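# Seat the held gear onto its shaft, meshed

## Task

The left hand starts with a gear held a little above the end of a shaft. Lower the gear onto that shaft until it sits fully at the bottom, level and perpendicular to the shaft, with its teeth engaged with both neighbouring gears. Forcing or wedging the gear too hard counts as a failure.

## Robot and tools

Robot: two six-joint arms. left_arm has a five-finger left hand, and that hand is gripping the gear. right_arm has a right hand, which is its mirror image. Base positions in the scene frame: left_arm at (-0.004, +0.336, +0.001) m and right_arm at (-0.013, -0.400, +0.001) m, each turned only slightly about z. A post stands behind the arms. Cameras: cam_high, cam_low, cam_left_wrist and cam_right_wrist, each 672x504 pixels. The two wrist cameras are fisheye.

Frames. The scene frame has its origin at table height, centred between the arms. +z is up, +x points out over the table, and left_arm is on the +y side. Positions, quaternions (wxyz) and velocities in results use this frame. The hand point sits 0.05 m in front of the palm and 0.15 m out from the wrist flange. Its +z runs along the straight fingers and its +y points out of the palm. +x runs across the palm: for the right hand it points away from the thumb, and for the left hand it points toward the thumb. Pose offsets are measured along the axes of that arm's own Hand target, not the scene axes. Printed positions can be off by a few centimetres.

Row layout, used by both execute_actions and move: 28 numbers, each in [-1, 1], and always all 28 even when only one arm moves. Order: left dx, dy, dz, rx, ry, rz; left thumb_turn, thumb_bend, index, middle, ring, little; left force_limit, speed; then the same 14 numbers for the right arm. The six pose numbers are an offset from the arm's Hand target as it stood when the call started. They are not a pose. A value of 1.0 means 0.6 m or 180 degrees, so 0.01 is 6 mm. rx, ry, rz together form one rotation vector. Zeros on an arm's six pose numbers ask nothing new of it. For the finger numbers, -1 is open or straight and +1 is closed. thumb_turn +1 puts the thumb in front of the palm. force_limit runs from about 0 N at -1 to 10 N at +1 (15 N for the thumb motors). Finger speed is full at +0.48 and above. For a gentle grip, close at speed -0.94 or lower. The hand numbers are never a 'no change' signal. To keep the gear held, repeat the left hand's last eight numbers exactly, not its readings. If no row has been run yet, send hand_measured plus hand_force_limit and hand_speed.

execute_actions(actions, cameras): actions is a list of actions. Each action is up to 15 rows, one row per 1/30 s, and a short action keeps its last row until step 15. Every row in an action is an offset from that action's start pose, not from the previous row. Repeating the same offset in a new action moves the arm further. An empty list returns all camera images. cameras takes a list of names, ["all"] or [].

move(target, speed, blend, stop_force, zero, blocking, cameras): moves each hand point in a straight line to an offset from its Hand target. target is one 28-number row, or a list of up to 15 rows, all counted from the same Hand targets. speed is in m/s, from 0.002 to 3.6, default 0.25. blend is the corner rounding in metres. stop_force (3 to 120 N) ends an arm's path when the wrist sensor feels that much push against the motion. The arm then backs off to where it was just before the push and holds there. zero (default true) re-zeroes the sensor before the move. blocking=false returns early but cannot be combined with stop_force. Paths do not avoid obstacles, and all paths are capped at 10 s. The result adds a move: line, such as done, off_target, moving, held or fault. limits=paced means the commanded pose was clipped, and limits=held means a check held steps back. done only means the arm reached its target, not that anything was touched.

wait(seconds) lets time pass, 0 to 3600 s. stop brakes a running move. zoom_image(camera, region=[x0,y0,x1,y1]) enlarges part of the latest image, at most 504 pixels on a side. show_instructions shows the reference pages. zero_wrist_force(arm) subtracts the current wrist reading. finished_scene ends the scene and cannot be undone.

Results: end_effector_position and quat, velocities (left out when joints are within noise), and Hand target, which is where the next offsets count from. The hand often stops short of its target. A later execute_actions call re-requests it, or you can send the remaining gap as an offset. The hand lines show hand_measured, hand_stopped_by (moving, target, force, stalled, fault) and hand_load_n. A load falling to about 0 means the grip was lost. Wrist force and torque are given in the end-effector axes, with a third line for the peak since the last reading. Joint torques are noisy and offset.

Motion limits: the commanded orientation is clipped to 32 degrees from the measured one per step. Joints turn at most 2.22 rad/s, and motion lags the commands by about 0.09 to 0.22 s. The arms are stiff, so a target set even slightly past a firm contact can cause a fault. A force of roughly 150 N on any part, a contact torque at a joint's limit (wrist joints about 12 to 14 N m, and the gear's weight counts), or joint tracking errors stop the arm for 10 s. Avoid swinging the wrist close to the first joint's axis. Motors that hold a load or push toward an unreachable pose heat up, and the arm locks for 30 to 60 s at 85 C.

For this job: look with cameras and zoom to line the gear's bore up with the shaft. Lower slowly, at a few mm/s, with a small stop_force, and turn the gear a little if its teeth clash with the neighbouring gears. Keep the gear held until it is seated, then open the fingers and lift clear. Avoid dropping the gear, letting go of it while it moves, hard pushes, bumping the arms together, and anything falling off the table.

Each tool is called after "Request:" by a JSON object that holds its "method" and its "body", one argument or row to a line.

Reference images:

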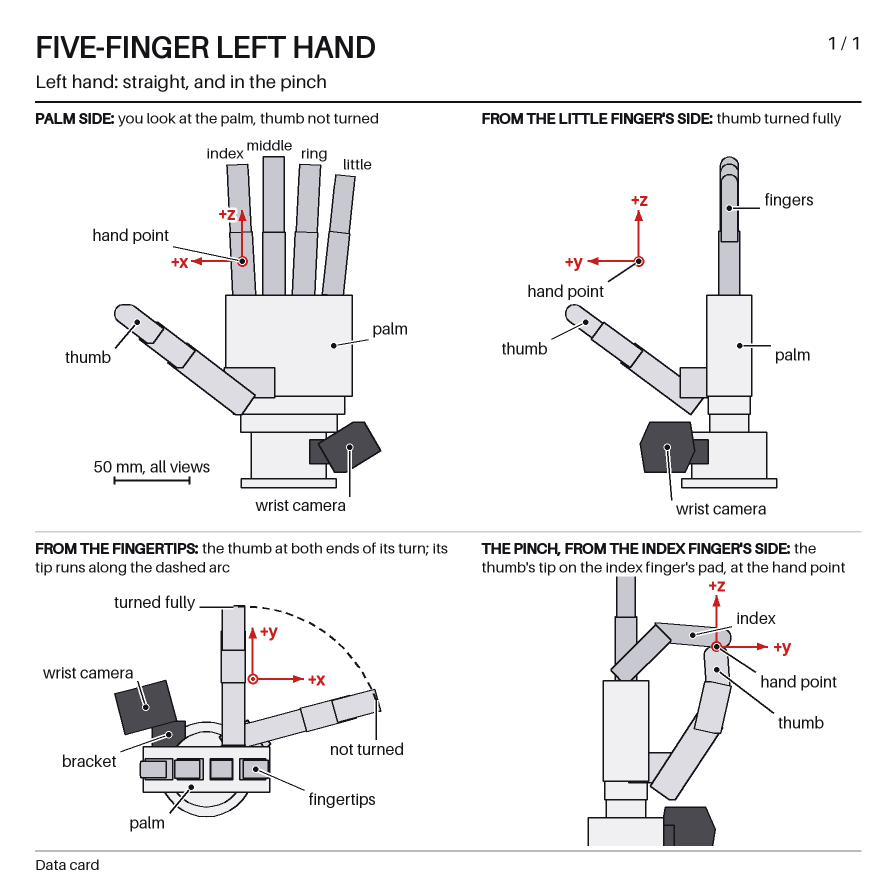

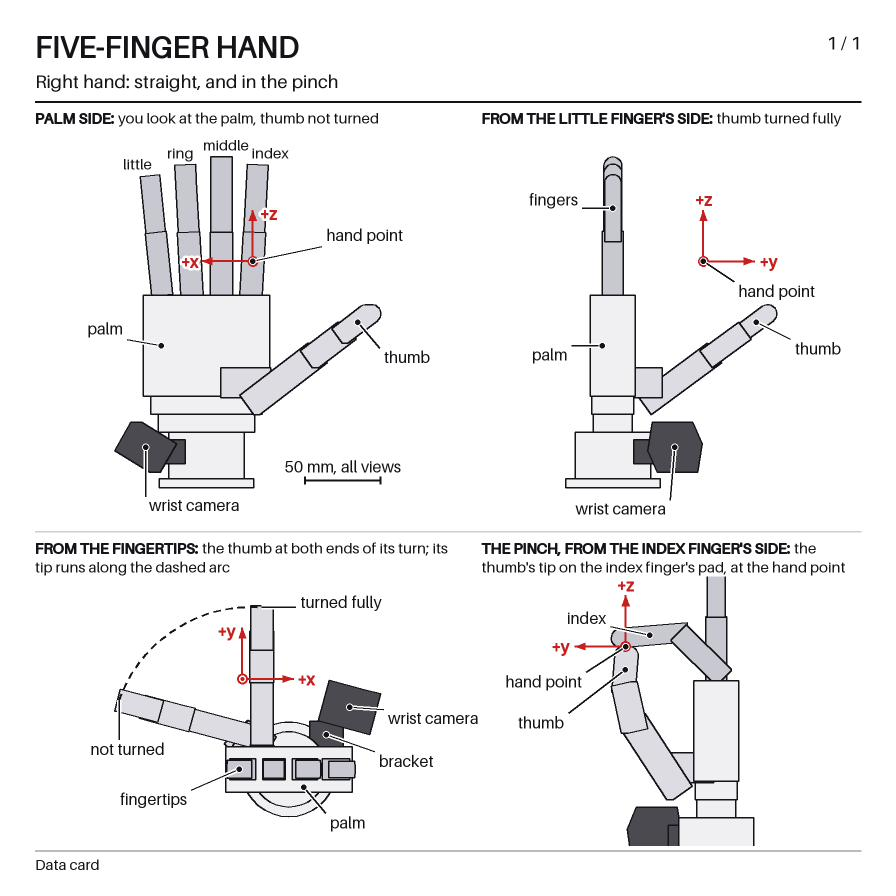

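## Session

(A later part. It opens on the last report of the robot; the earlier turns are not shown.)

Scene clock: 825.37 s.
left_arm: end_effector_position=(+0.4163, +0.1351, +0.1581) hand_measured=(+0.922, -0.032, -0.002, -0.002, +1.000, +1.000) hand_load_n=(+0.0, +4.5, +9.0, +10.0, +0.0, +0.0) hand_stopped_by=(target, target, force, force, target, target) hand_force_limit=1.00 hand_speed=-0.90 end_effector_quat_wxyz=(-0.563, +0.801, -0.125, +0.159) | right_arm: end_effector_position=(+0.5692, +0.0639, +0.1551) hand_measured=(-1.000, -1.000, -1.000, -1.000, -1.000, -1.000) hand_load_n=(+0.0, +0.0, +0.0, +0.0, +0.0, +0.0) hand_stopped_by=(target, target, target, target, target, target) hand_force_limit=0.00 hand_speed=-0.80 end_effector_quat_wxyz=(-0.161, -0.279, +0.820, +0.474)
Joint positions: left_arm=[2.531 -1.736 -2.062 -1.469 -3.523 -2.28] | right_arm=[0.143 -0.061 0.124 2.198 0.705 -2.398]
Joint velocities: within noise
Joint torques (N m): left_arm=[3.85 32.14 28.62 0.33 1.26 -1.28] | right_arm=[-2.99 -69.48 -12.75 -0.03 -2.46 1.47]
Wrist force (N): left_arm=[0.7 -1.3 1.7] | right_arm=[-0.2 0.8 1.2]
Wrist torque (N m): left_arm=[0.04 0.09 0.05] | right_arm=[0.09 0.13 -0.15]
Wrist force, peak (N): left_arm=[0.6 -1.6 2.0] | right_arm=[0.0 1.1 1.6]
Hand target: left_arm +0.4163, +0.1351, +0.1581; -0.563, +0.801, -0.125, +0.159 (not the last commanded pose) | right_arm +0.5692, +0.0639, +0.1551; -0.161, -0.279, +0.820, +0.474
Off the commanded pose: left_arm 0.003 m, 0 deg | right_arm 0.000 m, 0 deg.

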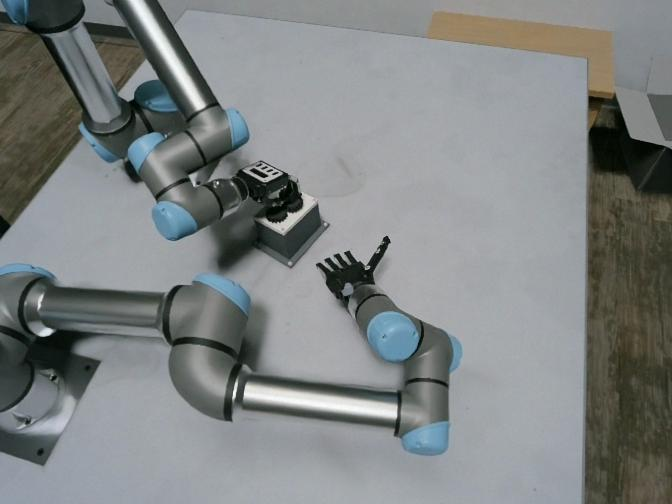

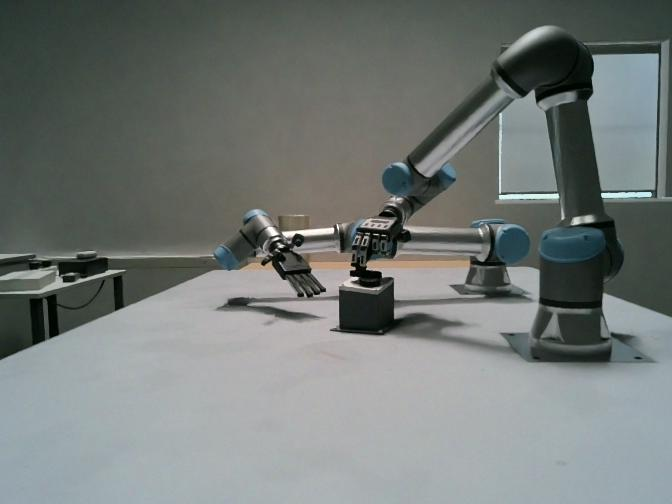

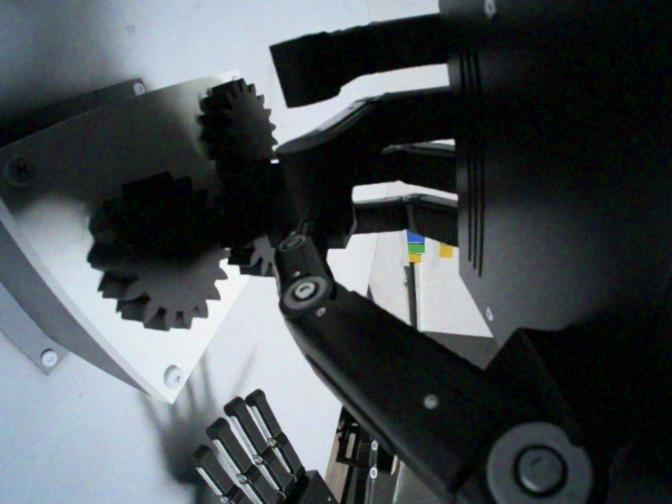

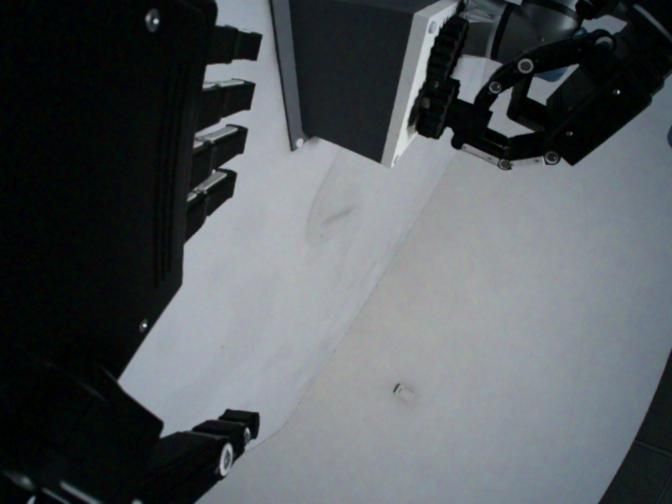

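Request:
{"method": "zoom_image", "body": {
  "camera": "cam_high",
  "region": [260, 185, 310, 230]
}}

Request:
{"method": "zoom_image", "body": {
  "camera": "cam_low",
  "region": [346, 262, 386, 292]
}}

Request:
{"method": "zoom_image", "body": {
  "camera": "cam_right_wrist",
  "region": [390, 0, 530, 150]
}}

Scaled by 10.080 from the camera's image (finer frame: 960x720).

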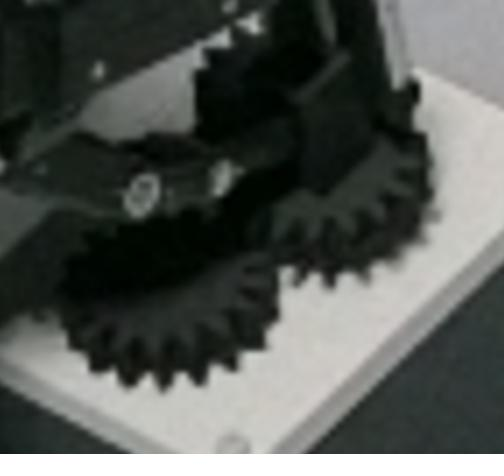

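Scaled by 12.600 from the camera's image (finer frame: 960x720).

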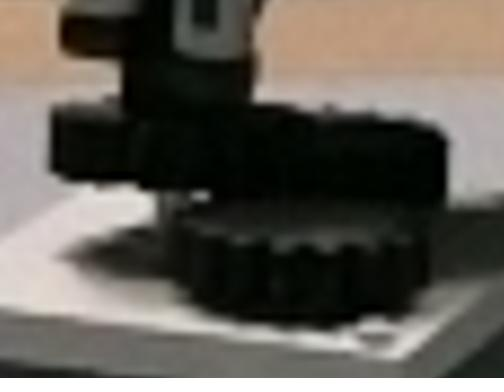

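Scaled by 3.360 from the camera's image (finer frame: 960x720).

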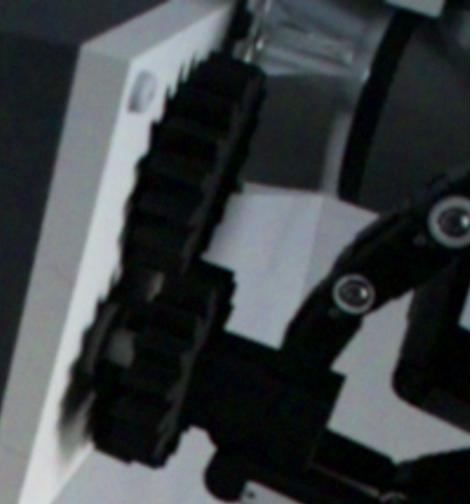

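Request:
{"method": "move", "body": {
  "target": [
    [0.00023,-0.0019,-0.0006,0,0,0,0.922,-0.032,-0.002,-0.002,1,1,1,-0.9,0,0,0,0,0,0,-1,-1,-1,-1,-1,-1,0,-0.8],
    [0.00055,-0.00195,-0.00034,0.0005,-0.00419,-0.0014,0.922,-0.032,-0.002,-0.002,1,1,1,-0.9,0,0,0,0,0,0,-1,-1,-1,-1,-1,-1,0,-0.8]
  ],
  "speed": 0.02
}}

Request:
{"method": "move", "body": {
  "target": [
    [-0.00075,0.0071,0.00236,0,0,0,0.922,-0.032,-0.002,-0.002,1,1,1,-0.9,0,0,0,0,0,0,-1,-1,-1,-1,-1,-1,0,-0.8]
  ],
  "speed": 0.005,
  "stop_force": 3
}}

Request:
{"method": "move", "body": {
  "target": [
    [0.00023,-0.0019,-0.0006,0,0,0,0.922,-0.032,-0.002,-0.002,1,1,1,-0.9,0,0,0,0,0,0,-1,-1,-1,-1,-1,-1,0,-0.8],
    [0.00055,-0.00195,-0.00034,0.0005,-0.00419,-0.0014,0.922,-0.032,-0.002,-0.002,1,1,1,-0.9,0,0,0,0,0,0,-1,-1,-1,-1,-1,-1,0,-0.8]
  ],
  "speed": 0.02
}}

Request:
{"method": "move", "body": {
  "target": [
    [-0.00075,0.0071,0.00236,0,0,0,0.922,-0.032,-0.002,-0.002,1,1,1,-0.9,0,0,0,0,0,0,-1,-1,-1,-1,-1,-1,0,-0.8]
  ],
  "speed": 0.005,
  "stop_force": 3
}}

Request:
{"method": "move", "body": {
  "target": [
    [0.00023,-0.0019,-0.0006,0,0,0,0.922,-0.032,-0.002,-0.002,1,1,1,-0.9,0,0,0,0,0,0,-1,-1,-1,-1,-1,-1,0,-0.8],
    [0.00055,-0.00195,-0.00034,0.0005,-0.00419,-0.0014,0.922,-0.032,-0.002,-0.002,1,1,1,-0.9,0,0,0,0,0,0,-1,-1,-1,-1,-1,-1,0,-0.8]
  ],
  "speed": 0.02
}}

Request:
{"method": "move", "body": {
  "target": [
    [-0.00075,0.0071,0.00236,0,0,0,0.922,-0.032,-0.002,-0.002,1,1,1,-0.9,0,0,0,0,0,0,-1,-1,-1,-1,-1,-1,0,-0.8]
  ],
  "speed": 0.005,
  "stop_force": 3
}}

Scene clock: 921.47 s.
left_arm: end_effector_position=(+0.4166, +0.1352, +0.1593) hand_measured=(+0.922, -0.032, -0.002, -0.002, +1.000, +1.000) hand_load_n=(+0.0, +4.5, +9.5, +10.5, +0.0, +0.0) hand_stopped_by=(target, target, force, force, target, target) hand_force_limit=1.00 hand_speed=-0.90 end_effector_quat_wxyz=(-0.564, +0.802, -0.120, +0.155) end_effector_velocity=(+0.000, -0.001, +0.000) end_effector_angular_velocity=(+0.000, +0.000, -0.004) | right_arm: end_effector_position=(+0.5692, +0.0639, +0.1551) hand_measured=(-1.000, -1.000, -1.000, -1.000, -1.000, -1.000) hand_load_n=(+0.0, +0.0, +0.0, +0.0, +0.0, -0.5) hand_stopped_by=(target, target, target, target, target, target) hand_force_limit=0.00 hand_speed=-0.80 end_effector_quat_wxyz=(-0.161, -0.279, +0.820, +0.474)
Joint positions: left_arm=[2.532 -1.741 -2.046 -1.509 -3.53 -2.31] | right_arm=[0.143 -0.061 0.124 2.198 0.705 -2.398]
Joint velocities: left_arm=[-0.002 0 -0.001 0.005 0.001 0.004] | right_arm=[within noise]
Joint torques (N m): left_arm=[2.11 28.47 8.97 4.78 1.51 0.74] | right_arm=[-0.7 -68.91 -12.9 0.35 -2.28 1.68]
Wrist force (N): left_arm=[0.6 0.2 1.3] | right_arm=[-0.3 0.9 1.2]
Wrist torque (N m): left_arm=[0.08 0.05 0.03] | right_arm=[0.11 0.13 -0.15]
Wrist force, peak (N): left_arm=[0.3 -1.7 2.0] | right_arm=[-0.3 1.2 1.3]
Hand target: left_arm +0.4166, +0.1352, +0.1593; -0.564, +0.802, -0.120, +0.155 | right_arm +0.5692, +0.0639, +0.1551; -0.161, -0.279, +0.820, +0.474
Off the commanded pose: left_arm 0.000 m, 0 deg | right_arm 0.000 m, 0 deg.
move: done

Scene clock: 922.80 s.
left_arm: end_effector_position=(+0.4166, +0.1352, +0.1580) hand_measured=(+0.922, -0.032, -0.002, -0.002, +1.000, +1.000) hand_load_n=(+0.0, +4.0, +9.5, +10.5, +0.0, +0.0) hand_stopped_by=(target, target, force, force, target, target) hand_force_limit=1.00 hand_speed=-0.90 end_effector_quat_wxyz=(-0.564, +0.802, -0.120, +0.155) | right_arm: end_effector_position=(+0.5692, +0.0639, +0.1551) hand_measured=(-1.000, -1.000, -1.000, -1.000, -1.000, -1.000) hand_load_n=(+0.0, +0.0, +0.0, +0.5, +0.0, +0.0) hand_stopped_by=(target, target, target, target, target, target) hand_force_limit=0.00 hand_speed=-0.80 end_effector_quat_wxyz=(-0.161, -0.279, +0.820, +0.474)
Joint positions: left_arm=[2.531 -1.743 -2.048 -1.505 -3.53 -2.31] | right_arm=[0.143 -0.061 0.124 2.198 0.705 -2.398]
Joint torques (N m): left_arm=[1.59 32.18 29.13 -0.52 -2.17 -0.26] | right_arm=[-1.18 -68.32 -11.92 0.19 -2.37 1.42]
Wrist force (N): left_arm=[0.1 -1.7 2.3] | right_arm=[-0.1 0.9 1.2]
Wrist torque (N m): left_arm=[-0.02 0.12 0.04] | right_arm=[0.12 0.10 -0.14]
Wrist force, peak (N): left_arm=[1.8 -5.4 2.3] | right_arm=[-0.3 1.0 1.4]
Hand target: left_arm +0.4166, +0.1352, +0.1580; -0.564, +0.802, -0.120, +0.155 (not the last commanded pose) | right_arm +0.5692, +0.0639, +0.1551; -0.161, -0.279, +0.820, +0.474
Off the commanded pose: left_arm 0.003 m, 0 deg | right_arm 0.000 m, 0 deg.
move: contact (left_arm)

Scene clock: 923.63 s.
left_arm: end_effector_position=(+0.4169, +0.1353, +0.1592) hand_measured=(+0.922, -0.032, -0.002, -0.002, +1.000, +1.000) hand_load_n=(+0.0, +4.5, +9.0, +10.5, +0.0, +0.0) hand_stopped_by=(target, target, force, force, target, target) hand_force_limit=1.00 hand_speed=-0.90 end_effector_quat_wxyz=(-0.565, +0.803, -0.114, +0.151) end_effector_velocity=(-0.001, -0.001, -0.001) end_effector_angular_velocity=(+0.000, +0.003, -0.003) | right_arm: end_effector_position=(+0.5692, +0.0639, +0.1551) hand_measured=(-1.000, -1.000, -1.000, -1.000, -1.000, -1.000) hand_load_n=(+0.0, +0.0, +0.0, +0.0, +0.0, +0.0) hand_stopped_by=(target, target, target, target, target, target) hand_force_limit=0.00 hand_speed=-0.80 end_effector_quat_wxyz=(-0.161, -0.279, +0.820, +0.474)
Joint positions: left_arm=[2.532 -1.747 -2.031 -1.543 -3.537 -2.338] | right_arm=[0.143 -0.061 0.124 2.198 0.705 -2.398]
Joint velocities: left_arm=[-0.002 0 -0.003 0.005 0 0.005] | right_arm=[within noise]
Joint torques (N m): left_arm=[2.3 28.62 9.05 5.07 1.72 0.85] | right_arm=[-2.44 -68.73 -11.46 0.22 -2.34 1.47]
Wrist force (N): left_arm=[0.1 0.5 1.3] | right_arm=[0.0 0.9 0.8]
Wrist torque (N m): left_arm=[0.10 0.09 0.02] | right_arm=[0.14 0.10 -0.13]
Wrist force, peak (N): left_arm=[0.2 -1.6 2.5] | right_arm=[0.2 1.0 1.3]
Hand target: left_arm +0.4168, +0.1353, +0.1592; -0.565, +0.803, -0.114, +0.151 | right_arm +0.5692, +0.0639, +0.1551; -0.161, -0.279, +0.820, +0.474
Off the commanded pose: left_arm 0.000 m, 0 deg | right_arm 0.000 m, 0 deg.
move: done

Scene clock: 924.97 s.
left_arm: end_effector_position=(+0.4169, +0.1353, +0.1579) hand_measured=(+0.922, -0.032, -0.002, -0.002, +1.000, +1.000) hand_load_n=(+0.0, +4.0, +9.0, +10.5, +0.0, +0.0) hand_stopped_by=(target, target, force, force, target, target) hand_force_limit=1.00 hand_speed=-0.90 end_effector_quat_wxyz=(-0.565, +0.803, -0.114, +0.151) | right_arm: end_effector_position=(+0.5692, +0.0639, +0.1551) hand_measured=(-1.000, -1.000, -1.000, -1.000, -1.000, -1.000) hand_load_n=(+0.0, +0.0, +0.0, +0.0, +0.0, +0.0) hand_stopped_by=(target, target, target, target, target, target) hand_force_limit=0.00 hand_speed=-0.80 end_effector_quat_wxyz=(-0.161, -0.279, +0.820, +0.474)
Joint positions: left_arm=[2.532 -1.749 -2.033 -1.539 -3.537 -2.338] | right_arm=[0.143 -0.061 0.124 2.198 0.705 -2.398]
Joint torques (N m): left_arm=[1.34 33.13 29.43 -0.37 -2.12 0] | right_arm=[-1.39 -69.95 -12.54 0.53 -2.42 1.43]
Wrist force (N): left_arm=[-0.4 -0.9 2.0] | right_arm=[-0.2 1.0 1.0]
Wrist torque (N m): left_arm=[0.02 0.17 0.02] | right_arm=[0.14 0.12 -0.13]
Wrist force, peak (N): left_arm=[1.5 -5.1 1.7] | right_arm=[-0.3 1.2 1.2]
Hand target: left_arm +0.4169, +0.1353, +0.1579; -0.565, +0.803, -0.114, +0.151 (not the last commanded pose) | right_arm +0.5692, +0.0639, +0.1551; -0.161, -0.279, +0.820, +0.474
Off the commanded pose: left_arm 0.003 m, 0 deg | right_arm 0.000 m, 0 deg.
move: contact (left_arm)

Scene clock: 925.80 s.
left_arm: end_effector_position=(+0.4171, +0.1354, +0.1591) hand_measured=(+0.922, -0.032, -0.002, -0.002, +1.000, +1.000) hand_load_n=(+0.0, +4.0, +9.0, +10.5, +0.0, +0.0) hand_stopped_by=(target, target, force, force, target, target) hand_force_limit=1.00 hand_speed=-0.90 end_effector_quat_wxyz=(-0.566, +0.804, -0.108, +0.147) end_effector_velocity=(+0.001, -0.001, +0.001) end_effector_angular_velocity=(-0.002, -0.003, -0.002) | right_arm: end_effector_position=(+0.5692, +0.0639, +0.1551) hand_measured=(-1.000, -1.000, -1.000, -1.000, -1.000, -1.000) hand_load_n=(+0.0, +0.0, +0.0, +0.0, +0.0, +0.0) hand_stopped_by=(target, target, target, target, target, target) hand_force_limit=0.00 hand_speed=-0.80 end_effector_quat_wxyz=(-0.161, -0.279, +0.820, +0.474)
Joint positions: left_arm=[2.533 -1.754 -2.017 -1.576 -3.545 -2.366] | right_arm=[0.143 -0.061 0.124 2.198 0.705 -2.398]
Joint velocities: left_arm=[-0.001 0.001 0 0.005 0 0.003] | right_arm=[within noise]
Joint torques (N m): left_arm=[2.31 29.13 9.3 4.8 1.63 0.75] | right_arm=[-1.43 -69.43 -12.92 0.38 -2.52 1.58]
Wrist force (N): left_arm=[-0.4 0.6 1.0] | right_arm=[0.0 0.9 0.9]
Wrist torque (N m): left_arm=[0.14 0.15 -0.02] | right_arm=[0.13 0.10 -0.13]
Wrist force, peak (N): left_arm=[-0.1 -0.8 2.0] | right_arm=[-0.4 0.8 1.4]
Hand target: left_arm +0.4171, +0.1354, +0.1591; -0.566, +0.804, -0.108, +0.147 | right_arm +0.5692, +0.0639, +0.1551; -0.161, -0.279, +0.820, +0.474
Off the commanded pose: left_arm 0.000 m, 0 deg | right_arm 0.000 m, 0 deg.
move: done

Scene clock: 927.13 s.
left_arm: end_effector_position=(+0.4171, +0.1354, +0.1578) hand_measured=(+0.922, -0.032, -0.002, -0.002, +1.000, +1.000) hand_load_n=(+0.0, +4.0, +9.5, +10.5, +0.0, +0.0) hand_stopped_by=(target, target, force, force, target, target) hand_force_limit=1.00 hand_speed=-0.90 end_effector_quat_wxyz=(-0.566, +0.804, -0.108, +0.147) | right_arm: end_effector_position=(+0.5692, +0.0639, +0.1551) hand_measured=(-1.000, -1.000, -1.000, -1.000, -1.000, -1.000) hand_load_n=(+0.0, +0.0, +0.0, +0.0, +0.0, +0.0) hand_stopped_by=(target, target, target, target, target, target) hand_force_limit=0.00 hand_speed=-0.80 end_effector_quat_wxyz=(-0.161, -0.279, +0.820, +0.474)
Joint positions: left_arm=[2.533 -1.756 -2.019 -1.572 -3.545 -2.366] | right_arm=[0.143 -0.061 0.124 2.198 0.705 -2.398]
Joint torques (N m): left_arm=[2.97 33.38 28.89 -0.54 -1.89 0.36] | right_arm=[-1.82 -68.31 -12.64 0.13 -2.47 1.58]
Wrist force (N): left_arm=[-0.3 -0.6 1.4] | right_arm=[0.2 0.9 1.0]
Wrist torque (N m): left_arm=[0.07 0.14 0.01] | right_arm=[0.12 0.07 -0.12]
Wrist force, peak (N): left_arm=[1.8 -4.9 0.8] | right_arm=[-0.2 1.4 1.2]
Hand target: left_arm +0.4171, +0.1354, +0.1578; -0.566, +0.804, -0.108, +0.147 (not the last commanded pose) | right_arm +0.5692, +0.0639, +0.1551; -0.161, -0.279, +0.820, +0.474
Off the commanded pose: left_arm 0.003 m, 0 deg | right_arm 0.000 m, 0 deg.
move: contact (left_arm)

Request:
{"method": "move", "body": {
  "target": [
    [0.00023,-0.0019,-0.0006,0,0,0,0.922,-0.032,-0.002,-0.002,1,1,1,-0.9,0,0,0,0,0,0,-1,-1,-1,-1,-1,-1,0,-0.8],
    [0.00051,-0.00195,-0.00034,0.0005,-0.00419,-0.0014,0.922,-0.032,-0.002,-0.002,1,1,1,-0.9,0,0,0,0,0,0,-1,-1,-1,-1,-1,-1,0,-0.8]
  ],
  "speed": 0.02
}}

Request:
{"method": "move", "body": {
  "target": [
    [-0.00075,0.0071,0.00236,0,0,0,0.922,-0.032,-0.002,-0.002,1,1,1,-0.9,0,0,0,0,0,0,-1,-1,-1,-1,-1,-1,0,-0.8]
  ],
  "speed": 0.005,
  "stop_force": 3
}}

Request:
{"method": "move", "body": {
  "target": [
    [0.00023,-0.0019,-0.0006,0,0,0,0.922,-0.032,-0.002,-0.002,1,1,1,-0.9,0,0,0,0,0,0,-1,-1,-1,-1,-1,-1,0,-0.8],
    [0.00051,-0.00195,-0.00034,0.0005,-0.00419,-0.0014,0.922,-0.032,-0.002,-0.002,1,1,1,-0.9,0,0,0,0,0,0,-1,-1,-1,-1,-1,-1,0,-0.8]
  ],
  "speed": 0.02
}}

Request:
{"method": "move", "body": {
  "target": [
    [-0.00075,0.0071,0.00236,0,0,0,0.922,-0.032,-0.002,-0.002,1,1,1,-0.9,0,0,0,0,0,0,-1,-1,-1,-1,-1,-1,0,-0.8]
  ],
  "speed": 0.005,
  "stop_force": 3
}}

Request:
{"method": "move", "body": {
  "target": [
    [0.00023,-0.0019,-0.0006,0,0,0,0.922,-0.032,-0.002,-0.002,1,1,1,-0.9,0,0,0,0,0,0,-1,-1,-1,-1,-1,-1,0,-0.8],
    [0.00051,-0.00195,-0.00034,0.0005,-0.00419,-0.0014,0.922,-0.032,-0.002,-0.002,1,1,1,-0.9,0,0,0,0,0,0,-1,-1,-1,-1,-1,-1,0,-0.8]
  ],
  "speed": 0.02
}}

Request:
{"method": "move", "body": {
  "target": [
    [-0.00075,0.0071,0.00236,0,0,0,0.922,-0.032,-0.002,-0.002,1,1,1,-0.9,0,0,0,0,0,0,-1,-1,-1,-1,-1,-1,0,-0.8]
  ],
  "speed": 0.005,
  "stop_force": 3
}}

Request:
{"method": "move", "body": {
  "target": [
    [0.00023,-0.0019,-0.0006,0,0,0,0.922,-0.032,-0.002,-0.002,1,1,1,-0.9,0,0,0,0,0,0,-1,-1,-1,-1,-1,-1,0,-0.8],
    [0.00051,-0.00195,-0.00034,0.0005,-0.00419,-0.0014,0.922,-0.032,-0.002,-0.002,1,1,1,-0.9,0,0,0,0,0,0,-1,-1,-1,-1,-1,-1,0,-0.8]
  ],
  "speed": 0.02
}}

Request:
{"method": "move", "body": {
  "target": [
    [-0.00075,0.0071,0.00236,0,0,0,0.922,-0.032,-0.002,-0.002,1,1,1,-0.9,0,0,0,0,0,0,-1,-1,-1,-1,-1,-1,0,-0.8]
  ],
  "speed": 0.005,
  "stop_force": 3
}}

Scene clock: 940.70 s.
left_arm: end_effector_position=(+0.4174, +0.1355, +0.1590) hand_measured=(+0.922, -0.032, -0.002, -0.002, +1.000, +1.000) hand_load_n=(+0.0, +4.0, +9.0, +10.5, +0.0, +0.0) hand_stopped_by=(target, target, force, force, target, target) hand_force_limit=1.00 hand_speed=-0.90 end_effector_quat_wxyz=(-0.567, +0.805, -0.103, +0.143) | right_arm: end_effector_position=(+0.5692, +0.0639, +0.1551) hand_measured=(-1.000, -1.000, -1.000, -1.000, -1.000, -1.000) hand_load_n=(+0.0, +0.0, +0.0, +0.0, +0.0, +0.0) hand_stopped_by=(target, target, target, target, target, target) hand_force_limit=0.00 hand_speed=-0.80 end_effector_quat_wxyz=(-0.161, -0.279, +0.820, +0.474)
Joint positions: left_arm=[2.534 -1.761 -2.003 -1.607 -3.553 -2.392] | right_arm=[0.143 -0.061 0.124 2.198 0.705 -2.398]
Joint torques (N m): left_arm=[2.31 30.25 8.94 4.72 1.73 0.92] | right_arm=[-0.99 -68.54 -12.62 0.26 -2.56 1.49]
Wrist force (N): left_arm=[0.0 0.6 0.9] | right_arm=[0.0 0.8 0.9]
Wrist torque (N m): left_arm=[0.14 0.09 0.01] | right_arm=[0.12 0.10 -0.14]
Wrist force, peak (N): left_arm=[0.1 -0.9 1.9] | right_arm=[-0.5 1.4 1.1]
Hand target: left_arm +0.4173, +0.1355, +0.1590; -0.567, +0.805, -0.103, +0.143 | right_arm +0.5692, +0.0639, +0.1551; -0.161, -0.279, +0.820, +0.474
Off the commanded pose: left_arm 0.000 m, 0 deg | right_arm 0.000 m, 0 deg.
move: done

Scene clock: 942.07 s.
left_arm: end_effector_position=(+0.4174, +0.1355, +0.1577) hand_measured=(+0.922, -0.032, -0.002, -0.002, +1.000, +1.000) hand_load_n=(+0.0, +3.5, +9.5, +10.5, +0.0, +0.0) hand_stopped_by=(target, target, force, force, target, target) hand_force_limit=1.00 hand_speed=-0.90 end_effector_quat_wxyz=(-0.567, +0.805, -0.103, +0.143) | right_arm: end_effector_position=(+0.5692, +0.0639, +0.1551) hand_measured=(-1.000, -1.000, -1.000, -1.000, -1.000, -1.000) hand_load_n=(+0.0, -0.5, +0.0, +0.0, +0.0, +0.0) hand_stopped_by=(target, target, target, target, target, target) hand_force_limit=0.00 hand_speed=-0.80 end_effector_quat_wxyz=(-0.161, -0.279, +0.820, +0.474)
Joint positions: left_arm=[2.534 -1.763 -2.004 -1.603 -3.553 -2.392] | right_arm=[0.143 -0.061 0.124 2.198 0.705 -2.398]
Joint torques (N m): left_arm=[1.65 32.95 29.42 -0.59 -2.04 0.16] | right_arm=[-2.65 -67.57 -12.19 0.3 -2.22 1.47]
Wrist force (N): left_arm=[0.1 -0.5 0.7] | right_arm=[0.0 1.0 1.0]
Wrist torque (N m): left_arm=[0.06 0.08 0.05] | right_arm=[0.15 0.09 -0.12]
Wrist force, peak (N): left_arm=[2.3 -4.0 0.2] | right_arm=[-0.1 0.9 1.4]
Hand target: left_arm +0.4174, +0.1355, +0.1576; -0.567, +0.805, -0.103, +0.143 (not the last commanded pose) | right_arm +0.5692, +0.0639, +0.1551; -0.161, -0.279, +0.820, +0.474
Off the commanded pose: left_arm 0.003 m, 0 deg | right_arm 0.000 m, 0 deg.
move: contact (left_arm)

Scene clock: 942.90 s.
left_arm: end_effector_position=(+0.4176, +0.1356, +0.1588) hand_measured=(+0.922, -0.032, -0.002, -0.002, +1.000, +1.000) hand_load_n=(+0.0, +3.5, +9.0, +10.5, +0.0, +0.0) hand_stopped_by=(target, target, force, force, target, target) hand_force_limit=1.00 hand_speed=-0.90 end_effector_quat_wxyz=(-0.568, +0.805, -0.097, +0.139) | right_arm: end_effector_position=(+0.5692, +0.0639, +0.1551) hand_measured=(-1.000, -1.000, -1.000, -1.000, -1.000, -1.000) hand_load_n=(+0.0, +0.0, +0.0, +0.5, +0.0, +0.0) hand_stopped_by=(target, target, target, target, target, target) hand_force_limit=0.00 hand_speed=-0.80 end_effector_quat_wxyz=(-0.161, -0.279, +0.820, +0.474)
Joint positions: left_arm=[2.536 -1.768 -1.989 -1.637 -3.561 -2.417] | right_arm=[0.143 -0.061 0.124 2.198 0.705 -2.398]
Joint torques (N m): left_arm=[2.62 31.04 9.71 4.67 1.79 0.73] | right_arm=[-0.63 -68.22 -12.34 0.23 -2.45 1.52]
Wrist force (N): left_arm=[0.0 0.8 0.8] | right_arm=[-0.1 1.0 1.3]
Wrist torque (N m): left_arm=[0.14 0.10 0.04] | right_arm=[0.12 0.10 -0.13]
Wrist force, peak (N): left_arm=[-0.4 1.0 0.8] | right_arm=[-0.4 1.0 1.4]
Hand target: left_arm +0.4176, +0.1356, +0.1588; -0.568, +0.805, -0.097, +0.139 | right_arm +0.5692, +0.0639, +0.1551; -0.161, -0.279, +0.820, +0.474
Off the commanded pose: left_arm 0.000 m, 0 deg | right_arm 0.000 m, 0 deg.
move: done

Scene clock: 944.23 s.
left_arm: end_effector_position=(+0.4176, +0.1356, +0.1575) hand_measured=(+0.922, -0.032, -0.002, -0.002, +1.000, +1.000) hand_load_n=(+0.0, +4.0, +9.5, +10.0, +0.0, +0.0) hand_stopped_by=(target, target, force, force, target, target) hand_force_limit=1.00 hand_speed=-0.90 end_effector_quat_wxyz=(-0.568, +0.805, -0.097, +0.139) | right_arm: end_effector_position=(+0.5692, +0.0639, +0.1551) hand_measured=(-1.000, -1.000, -1.000, -1.000, -1.000, -1.000) hand_load_n=(+0.0, -0.5, +0.0, +0.0, +0.0, +0.0) hand_stopped_by=(target, target, target, target, target, target) hand_force_limit=0.00 hand_speed=-0.80 end_effector_quat_wxyz=(-0.161, -0.279, +0.820, +0.474)
Joint positions: left_arm=[2.536 -1.77 -1.99 -1.633 -3.561 -2.417] | right_arm=[0.143 -0.061 0.124 2.198 0.705 -2.398]
Joint torques (N m): left_arm=[2.77 33.93 28.98 -0.66 -2.03 0.6] | right_arm=[-0.91 -68.26 -11.56 0.29 -2.48 1.33]
Wrist force (N): left_arm=[0.3 -0.7 0.9] | right_arm=[0.3 0.9 1.2]
Wrist torque (N m): left_arm=[0.04 0.10 0.07] | right_arm=[0.11 0.05 -0.11]
Wrist force, peak (N): left_arm=[2.7 -4.2 -0.2] | right_arm=[-0.3 1.2 1.2]
Hand target: left_arm +0.4176, +0.1356, +0.1575; -0.568, +0.805, -0.097, +0.139 (not the last commanded pose) | right_arm +0.5692, +0.0639, +0.1551; -0.161, -0.279, +0.820, +0.474
Off the commanded pose: left_arm 0.003 m, 0 deg | right_arm 0.000 m, 0 deg.
move: contact (left_arm)

Scene clock: 945.07 s.
left_arm: end_effector_position=(+0.4179, +0.1357, +0.1587) hand_measured=(+0.922, -0.032, -0.002, -0.002, +1.000, +1.000) hand_load_n=(+0.0, +3.5, +9.0, +10.5, +0.0, +0.0) hand_stopped_by=(target, target, force, force, target, target) hand_force_limit=1.00 hand_speed=-0.90 end_effector_quat_wxyz=(-0.569, +0.806, -0.091, +0.135) | right_arm: end_effector_position=(+0.5692, +0.0639, +0.1551) hand_measured=(-1.000, -1.000, -1.000, -1.000, -1.000, -1.000) hand_load_n=(+0.0, +0.0, +0.0, +0.0, +0.0, +0.0) hand_stopped_by=(target, target, target, target, target, target) hand_force_limit=0.00 hand_speed=-0.80 end_effector_quat_wxyz=(-0.161, -0.279, +0.820, +0.474)
Joint positions: left_arm=[2.537 -1.775 -1.975 -1.666 -3.569 -2.441] | right_arm=[0.143 -0.061 0.124 2.198 0.705 -2.398]
Joint torques (N m): left_arm=[2.43 31.12 10.14 4.55 1.96 0.82] | right_arm=[-0.25 -68.7 -11.6 0.28 -2.42 1.67]
Wrist force (N): left_arm=[-0.3 1.1 0.4] | right_arm=[0.0 0.9 0.9]
Wrist torque (N m): left_arm=[0.19 0.14 0.00] | right_arm=[0.13 0.09 -0.13]
Wrist force, peak (N): left_arm=[-0.3 1.3 0.6] | right_arm=[-0.2 1.1 1.3]
Hand target: left_arm +0.4178, +0.1357, +0.1587; -0.569, +0.806, -0.092, +0.135 | right_arm +0.5692, +0.0639, +0.1551; -0.161, -0.279, +0.820, +0.474
Off the commanded pose: left_arm 0.000 m, 0 deg | right_arm 0.000 m, 0 deg.
move: done

Scene clock: 946.43 s.
left_arm: end_effector_position=(+0.4179, +0.1357, +0.1574) hand_measured=(+0.922, -0.032, -0.002, -0.002, +1.000, +1.000) hand_load_n=(+0.0, +3.5, +9.0, +10.5, +0.0, +0.0) hand_stopped_by=(target, target, force, force, target, target) hand_force_limit=1.00 hand_speed=-0.90 end_effector_quat_wxyz=(-0.569, +0.806, -0.092, +0.135) | right_arm: end_effector_position=(+0.5692, +0.0639, +0.1551) hand_measured=(-1.000, -1.000, -1.000, -1.000, -1.000, -1.000) hand_load_n=(+0.0, +0.0, +0.0, +0.0, +0.0, +0.0) hand_stopped_by=(target, target, target, target, target, target) hand_force_limit=0.00 hand_speed=-0.80 end_effector_quat_wxyz=(-0.161, -0.279, +0.820, +0.474)
Joint positions: left_arm=[2.537 -1.777 -1.977 -1.662 -3.569 -2.441] | right_arm=[0.143 -0.061 0.124 2.198 0.705 -2.398]
Joint torques (N m): left_arm=[2.03 33.52 28.71 -0.5 -2.12 0.48] | right_arm=[0.12 -68.39 -11.52 0.03 -2.59 1.29]
Wrist force (N): left_arm=[0.2 -0.3 0.1] | right_arm=[-0.1 0.6 1.0]
Wrist torque (N m): left_arm=[0.12 0.11 0.04] | right_arm=[0.09 0.10 -0.15]
Wrist force, peak (N): left_arm=[2.1 -4.4 -0.4] | right_arm=[-0.3 0.9 1.4]
Hand target: left_arm +0.4179, +0.1357, +0.1574; -0.569, +0.806, -0.092, +0.135 (not the last commanded pose) | right_arm +0.5692, +0.0639, +0.1551; -0.161, -0.279, +0.820, +0.474
Off the commanded pose: left_arm 0.003 m, 0 deg | right_arm 0.000 m, 0 deg.
move: contact (left_arm)

Scene clock: 947.27 s.
left_arm: end_effector_position=(+0.4181, +0.1358, +0.1586) hand_measured=(+0.922, -0.032, -0.002, -0.002, +1.000, +1.000) hand_load_n=(+0.5, +3.5, +9.0, +10.0, +0.0, +0.0) hand_stopped_by=(target, target, force, force, target, target) hand_force_limit=1.00 hand_speed=-0.90 end_effector_quat_wxyz=(-0.570, +0.807, -0.086, +0.131) | right_arm: end_effector_position=(+0.5692, +0.0639, +0.1551) hand_measured=(-1.000, -1.000, -1.000, -1.000, -1.000, -1.000) hand_load_n=(+0.0, +0.0, +0.0, +0.0, -0.5, +0.0) hand_stopped_by=(target, target, target, target, target, target) hand_force_limit=0.00 hand_speed=-0.80 end_effector_quat_wxyz=(-0.161, -0.279, +0.820, +0.474)
Joint positions: left_arm=[2.538 -1.782 -1.961 -1.693 -3.578 -2.464] | right_arm=[0.143 -0.061 0.124 2.198 0.705 -2.398]
Joint torques (N m): left_arm=[2.47 32.08 9.09 4.42 2.05 0.79] | right_arm=[-0.73 -68.39 -12.12 0.31 -2.23 1.24]
Wrist force (N): left_arm=[-0.5 0.8 0.9] | right_arm=[-0.2 0.5 1.3]
Wrist torque (N m): left_arm=[0.11 0.17 -0.02] | right_arm=[0.05 0.12 -0.15]
Wrist force, peak (N): left_arm=[-0.6 1.0 0.8] | right_arm=[-0.3 0.9 1.6]
Hand target: left_arm +0.4181, +0.1358, +0.1586; -0.570, +0.807, -0.086, +0.131 | right_arm +0.5692, +0.0639, +0.1551; -0.161, -0.279, +0.820, +0.474
Off the commanded pose: left_arm 0.000 m, 0 deg | right_arm 0.000 m, 0 deg.
move: done

Scene clock: 948.63 s.
left_arm: end_effector_position=(+0.4181, +0.1358, +0.1573) hand_measured=(+0.922, -0.032, -0.002, -0.002, +1.000, +1.000) hand_load_n=(+0.0, +3.5, +9.5, +10.5, +0.0, +0.0) hand_stopped_by=(target, target, force, force, target, target) hand_force_limit=1.00 hand_speed=-0.90 end_effector_quat_wxyz=(-0.570, +0.807, -0.086, +0.131) | right_arm: end_effector_position=(+0.5692, +0.0639, +0.1551) hand_measured=(-1.000, -1.000, -1.000, -1.000, -1.000, -1.000) hand_load_n=(+0.0, +0.0, +0.0, +0.0, +0.0, +0.0) hand_stopped_by=(target, target, target, target, target, target) hand_force_limit=0.00 hand_speed=-0.80 end_effector_quat_wxyz=(-0.161, -0.279, +0.820, +0.474)
Joint positions: left_arm=[2.538 -1.784 -1.963 -1.689 -3.577 -2.464] | right_arm=[0.143 -0.061 0.124 2.198 0.705 -2.398]
Joint torques (N m): left_arm=[2.01 34.27 29.12 -0.67 -1.86 0.52] | right_arm=[-1.54 -69.38 -11.88 0.15 -2.45 1.27]
Wrist force (N): left_arm=[-0.3 0.3 0.4] | right_arm=[-0.3 0.8 1.0]
Wrist torque (N m): left_arm=[0.11 0.14 0.00] | right_arm=[0.11 0.14 -0.15]
Wrist force, peak (N): left_arm=[2.0 -3.8 -0.5] | right_arm=[-0.3 1.2 1.2]
Hand target: left_arm +0.4181, +0.1358, +0.1573; -0.570, +0.807, -0.086, +0.131 (not the last commanded pose) | right_arm +0.5692, +0.0639, +0.1551; -0.161, -0.279, +0.820, +0.474
Off the commanded pose: left_arm 0.003 m, 0 deg | right_arm 0.000 m, 0 deg.
move: contact (left_arm)


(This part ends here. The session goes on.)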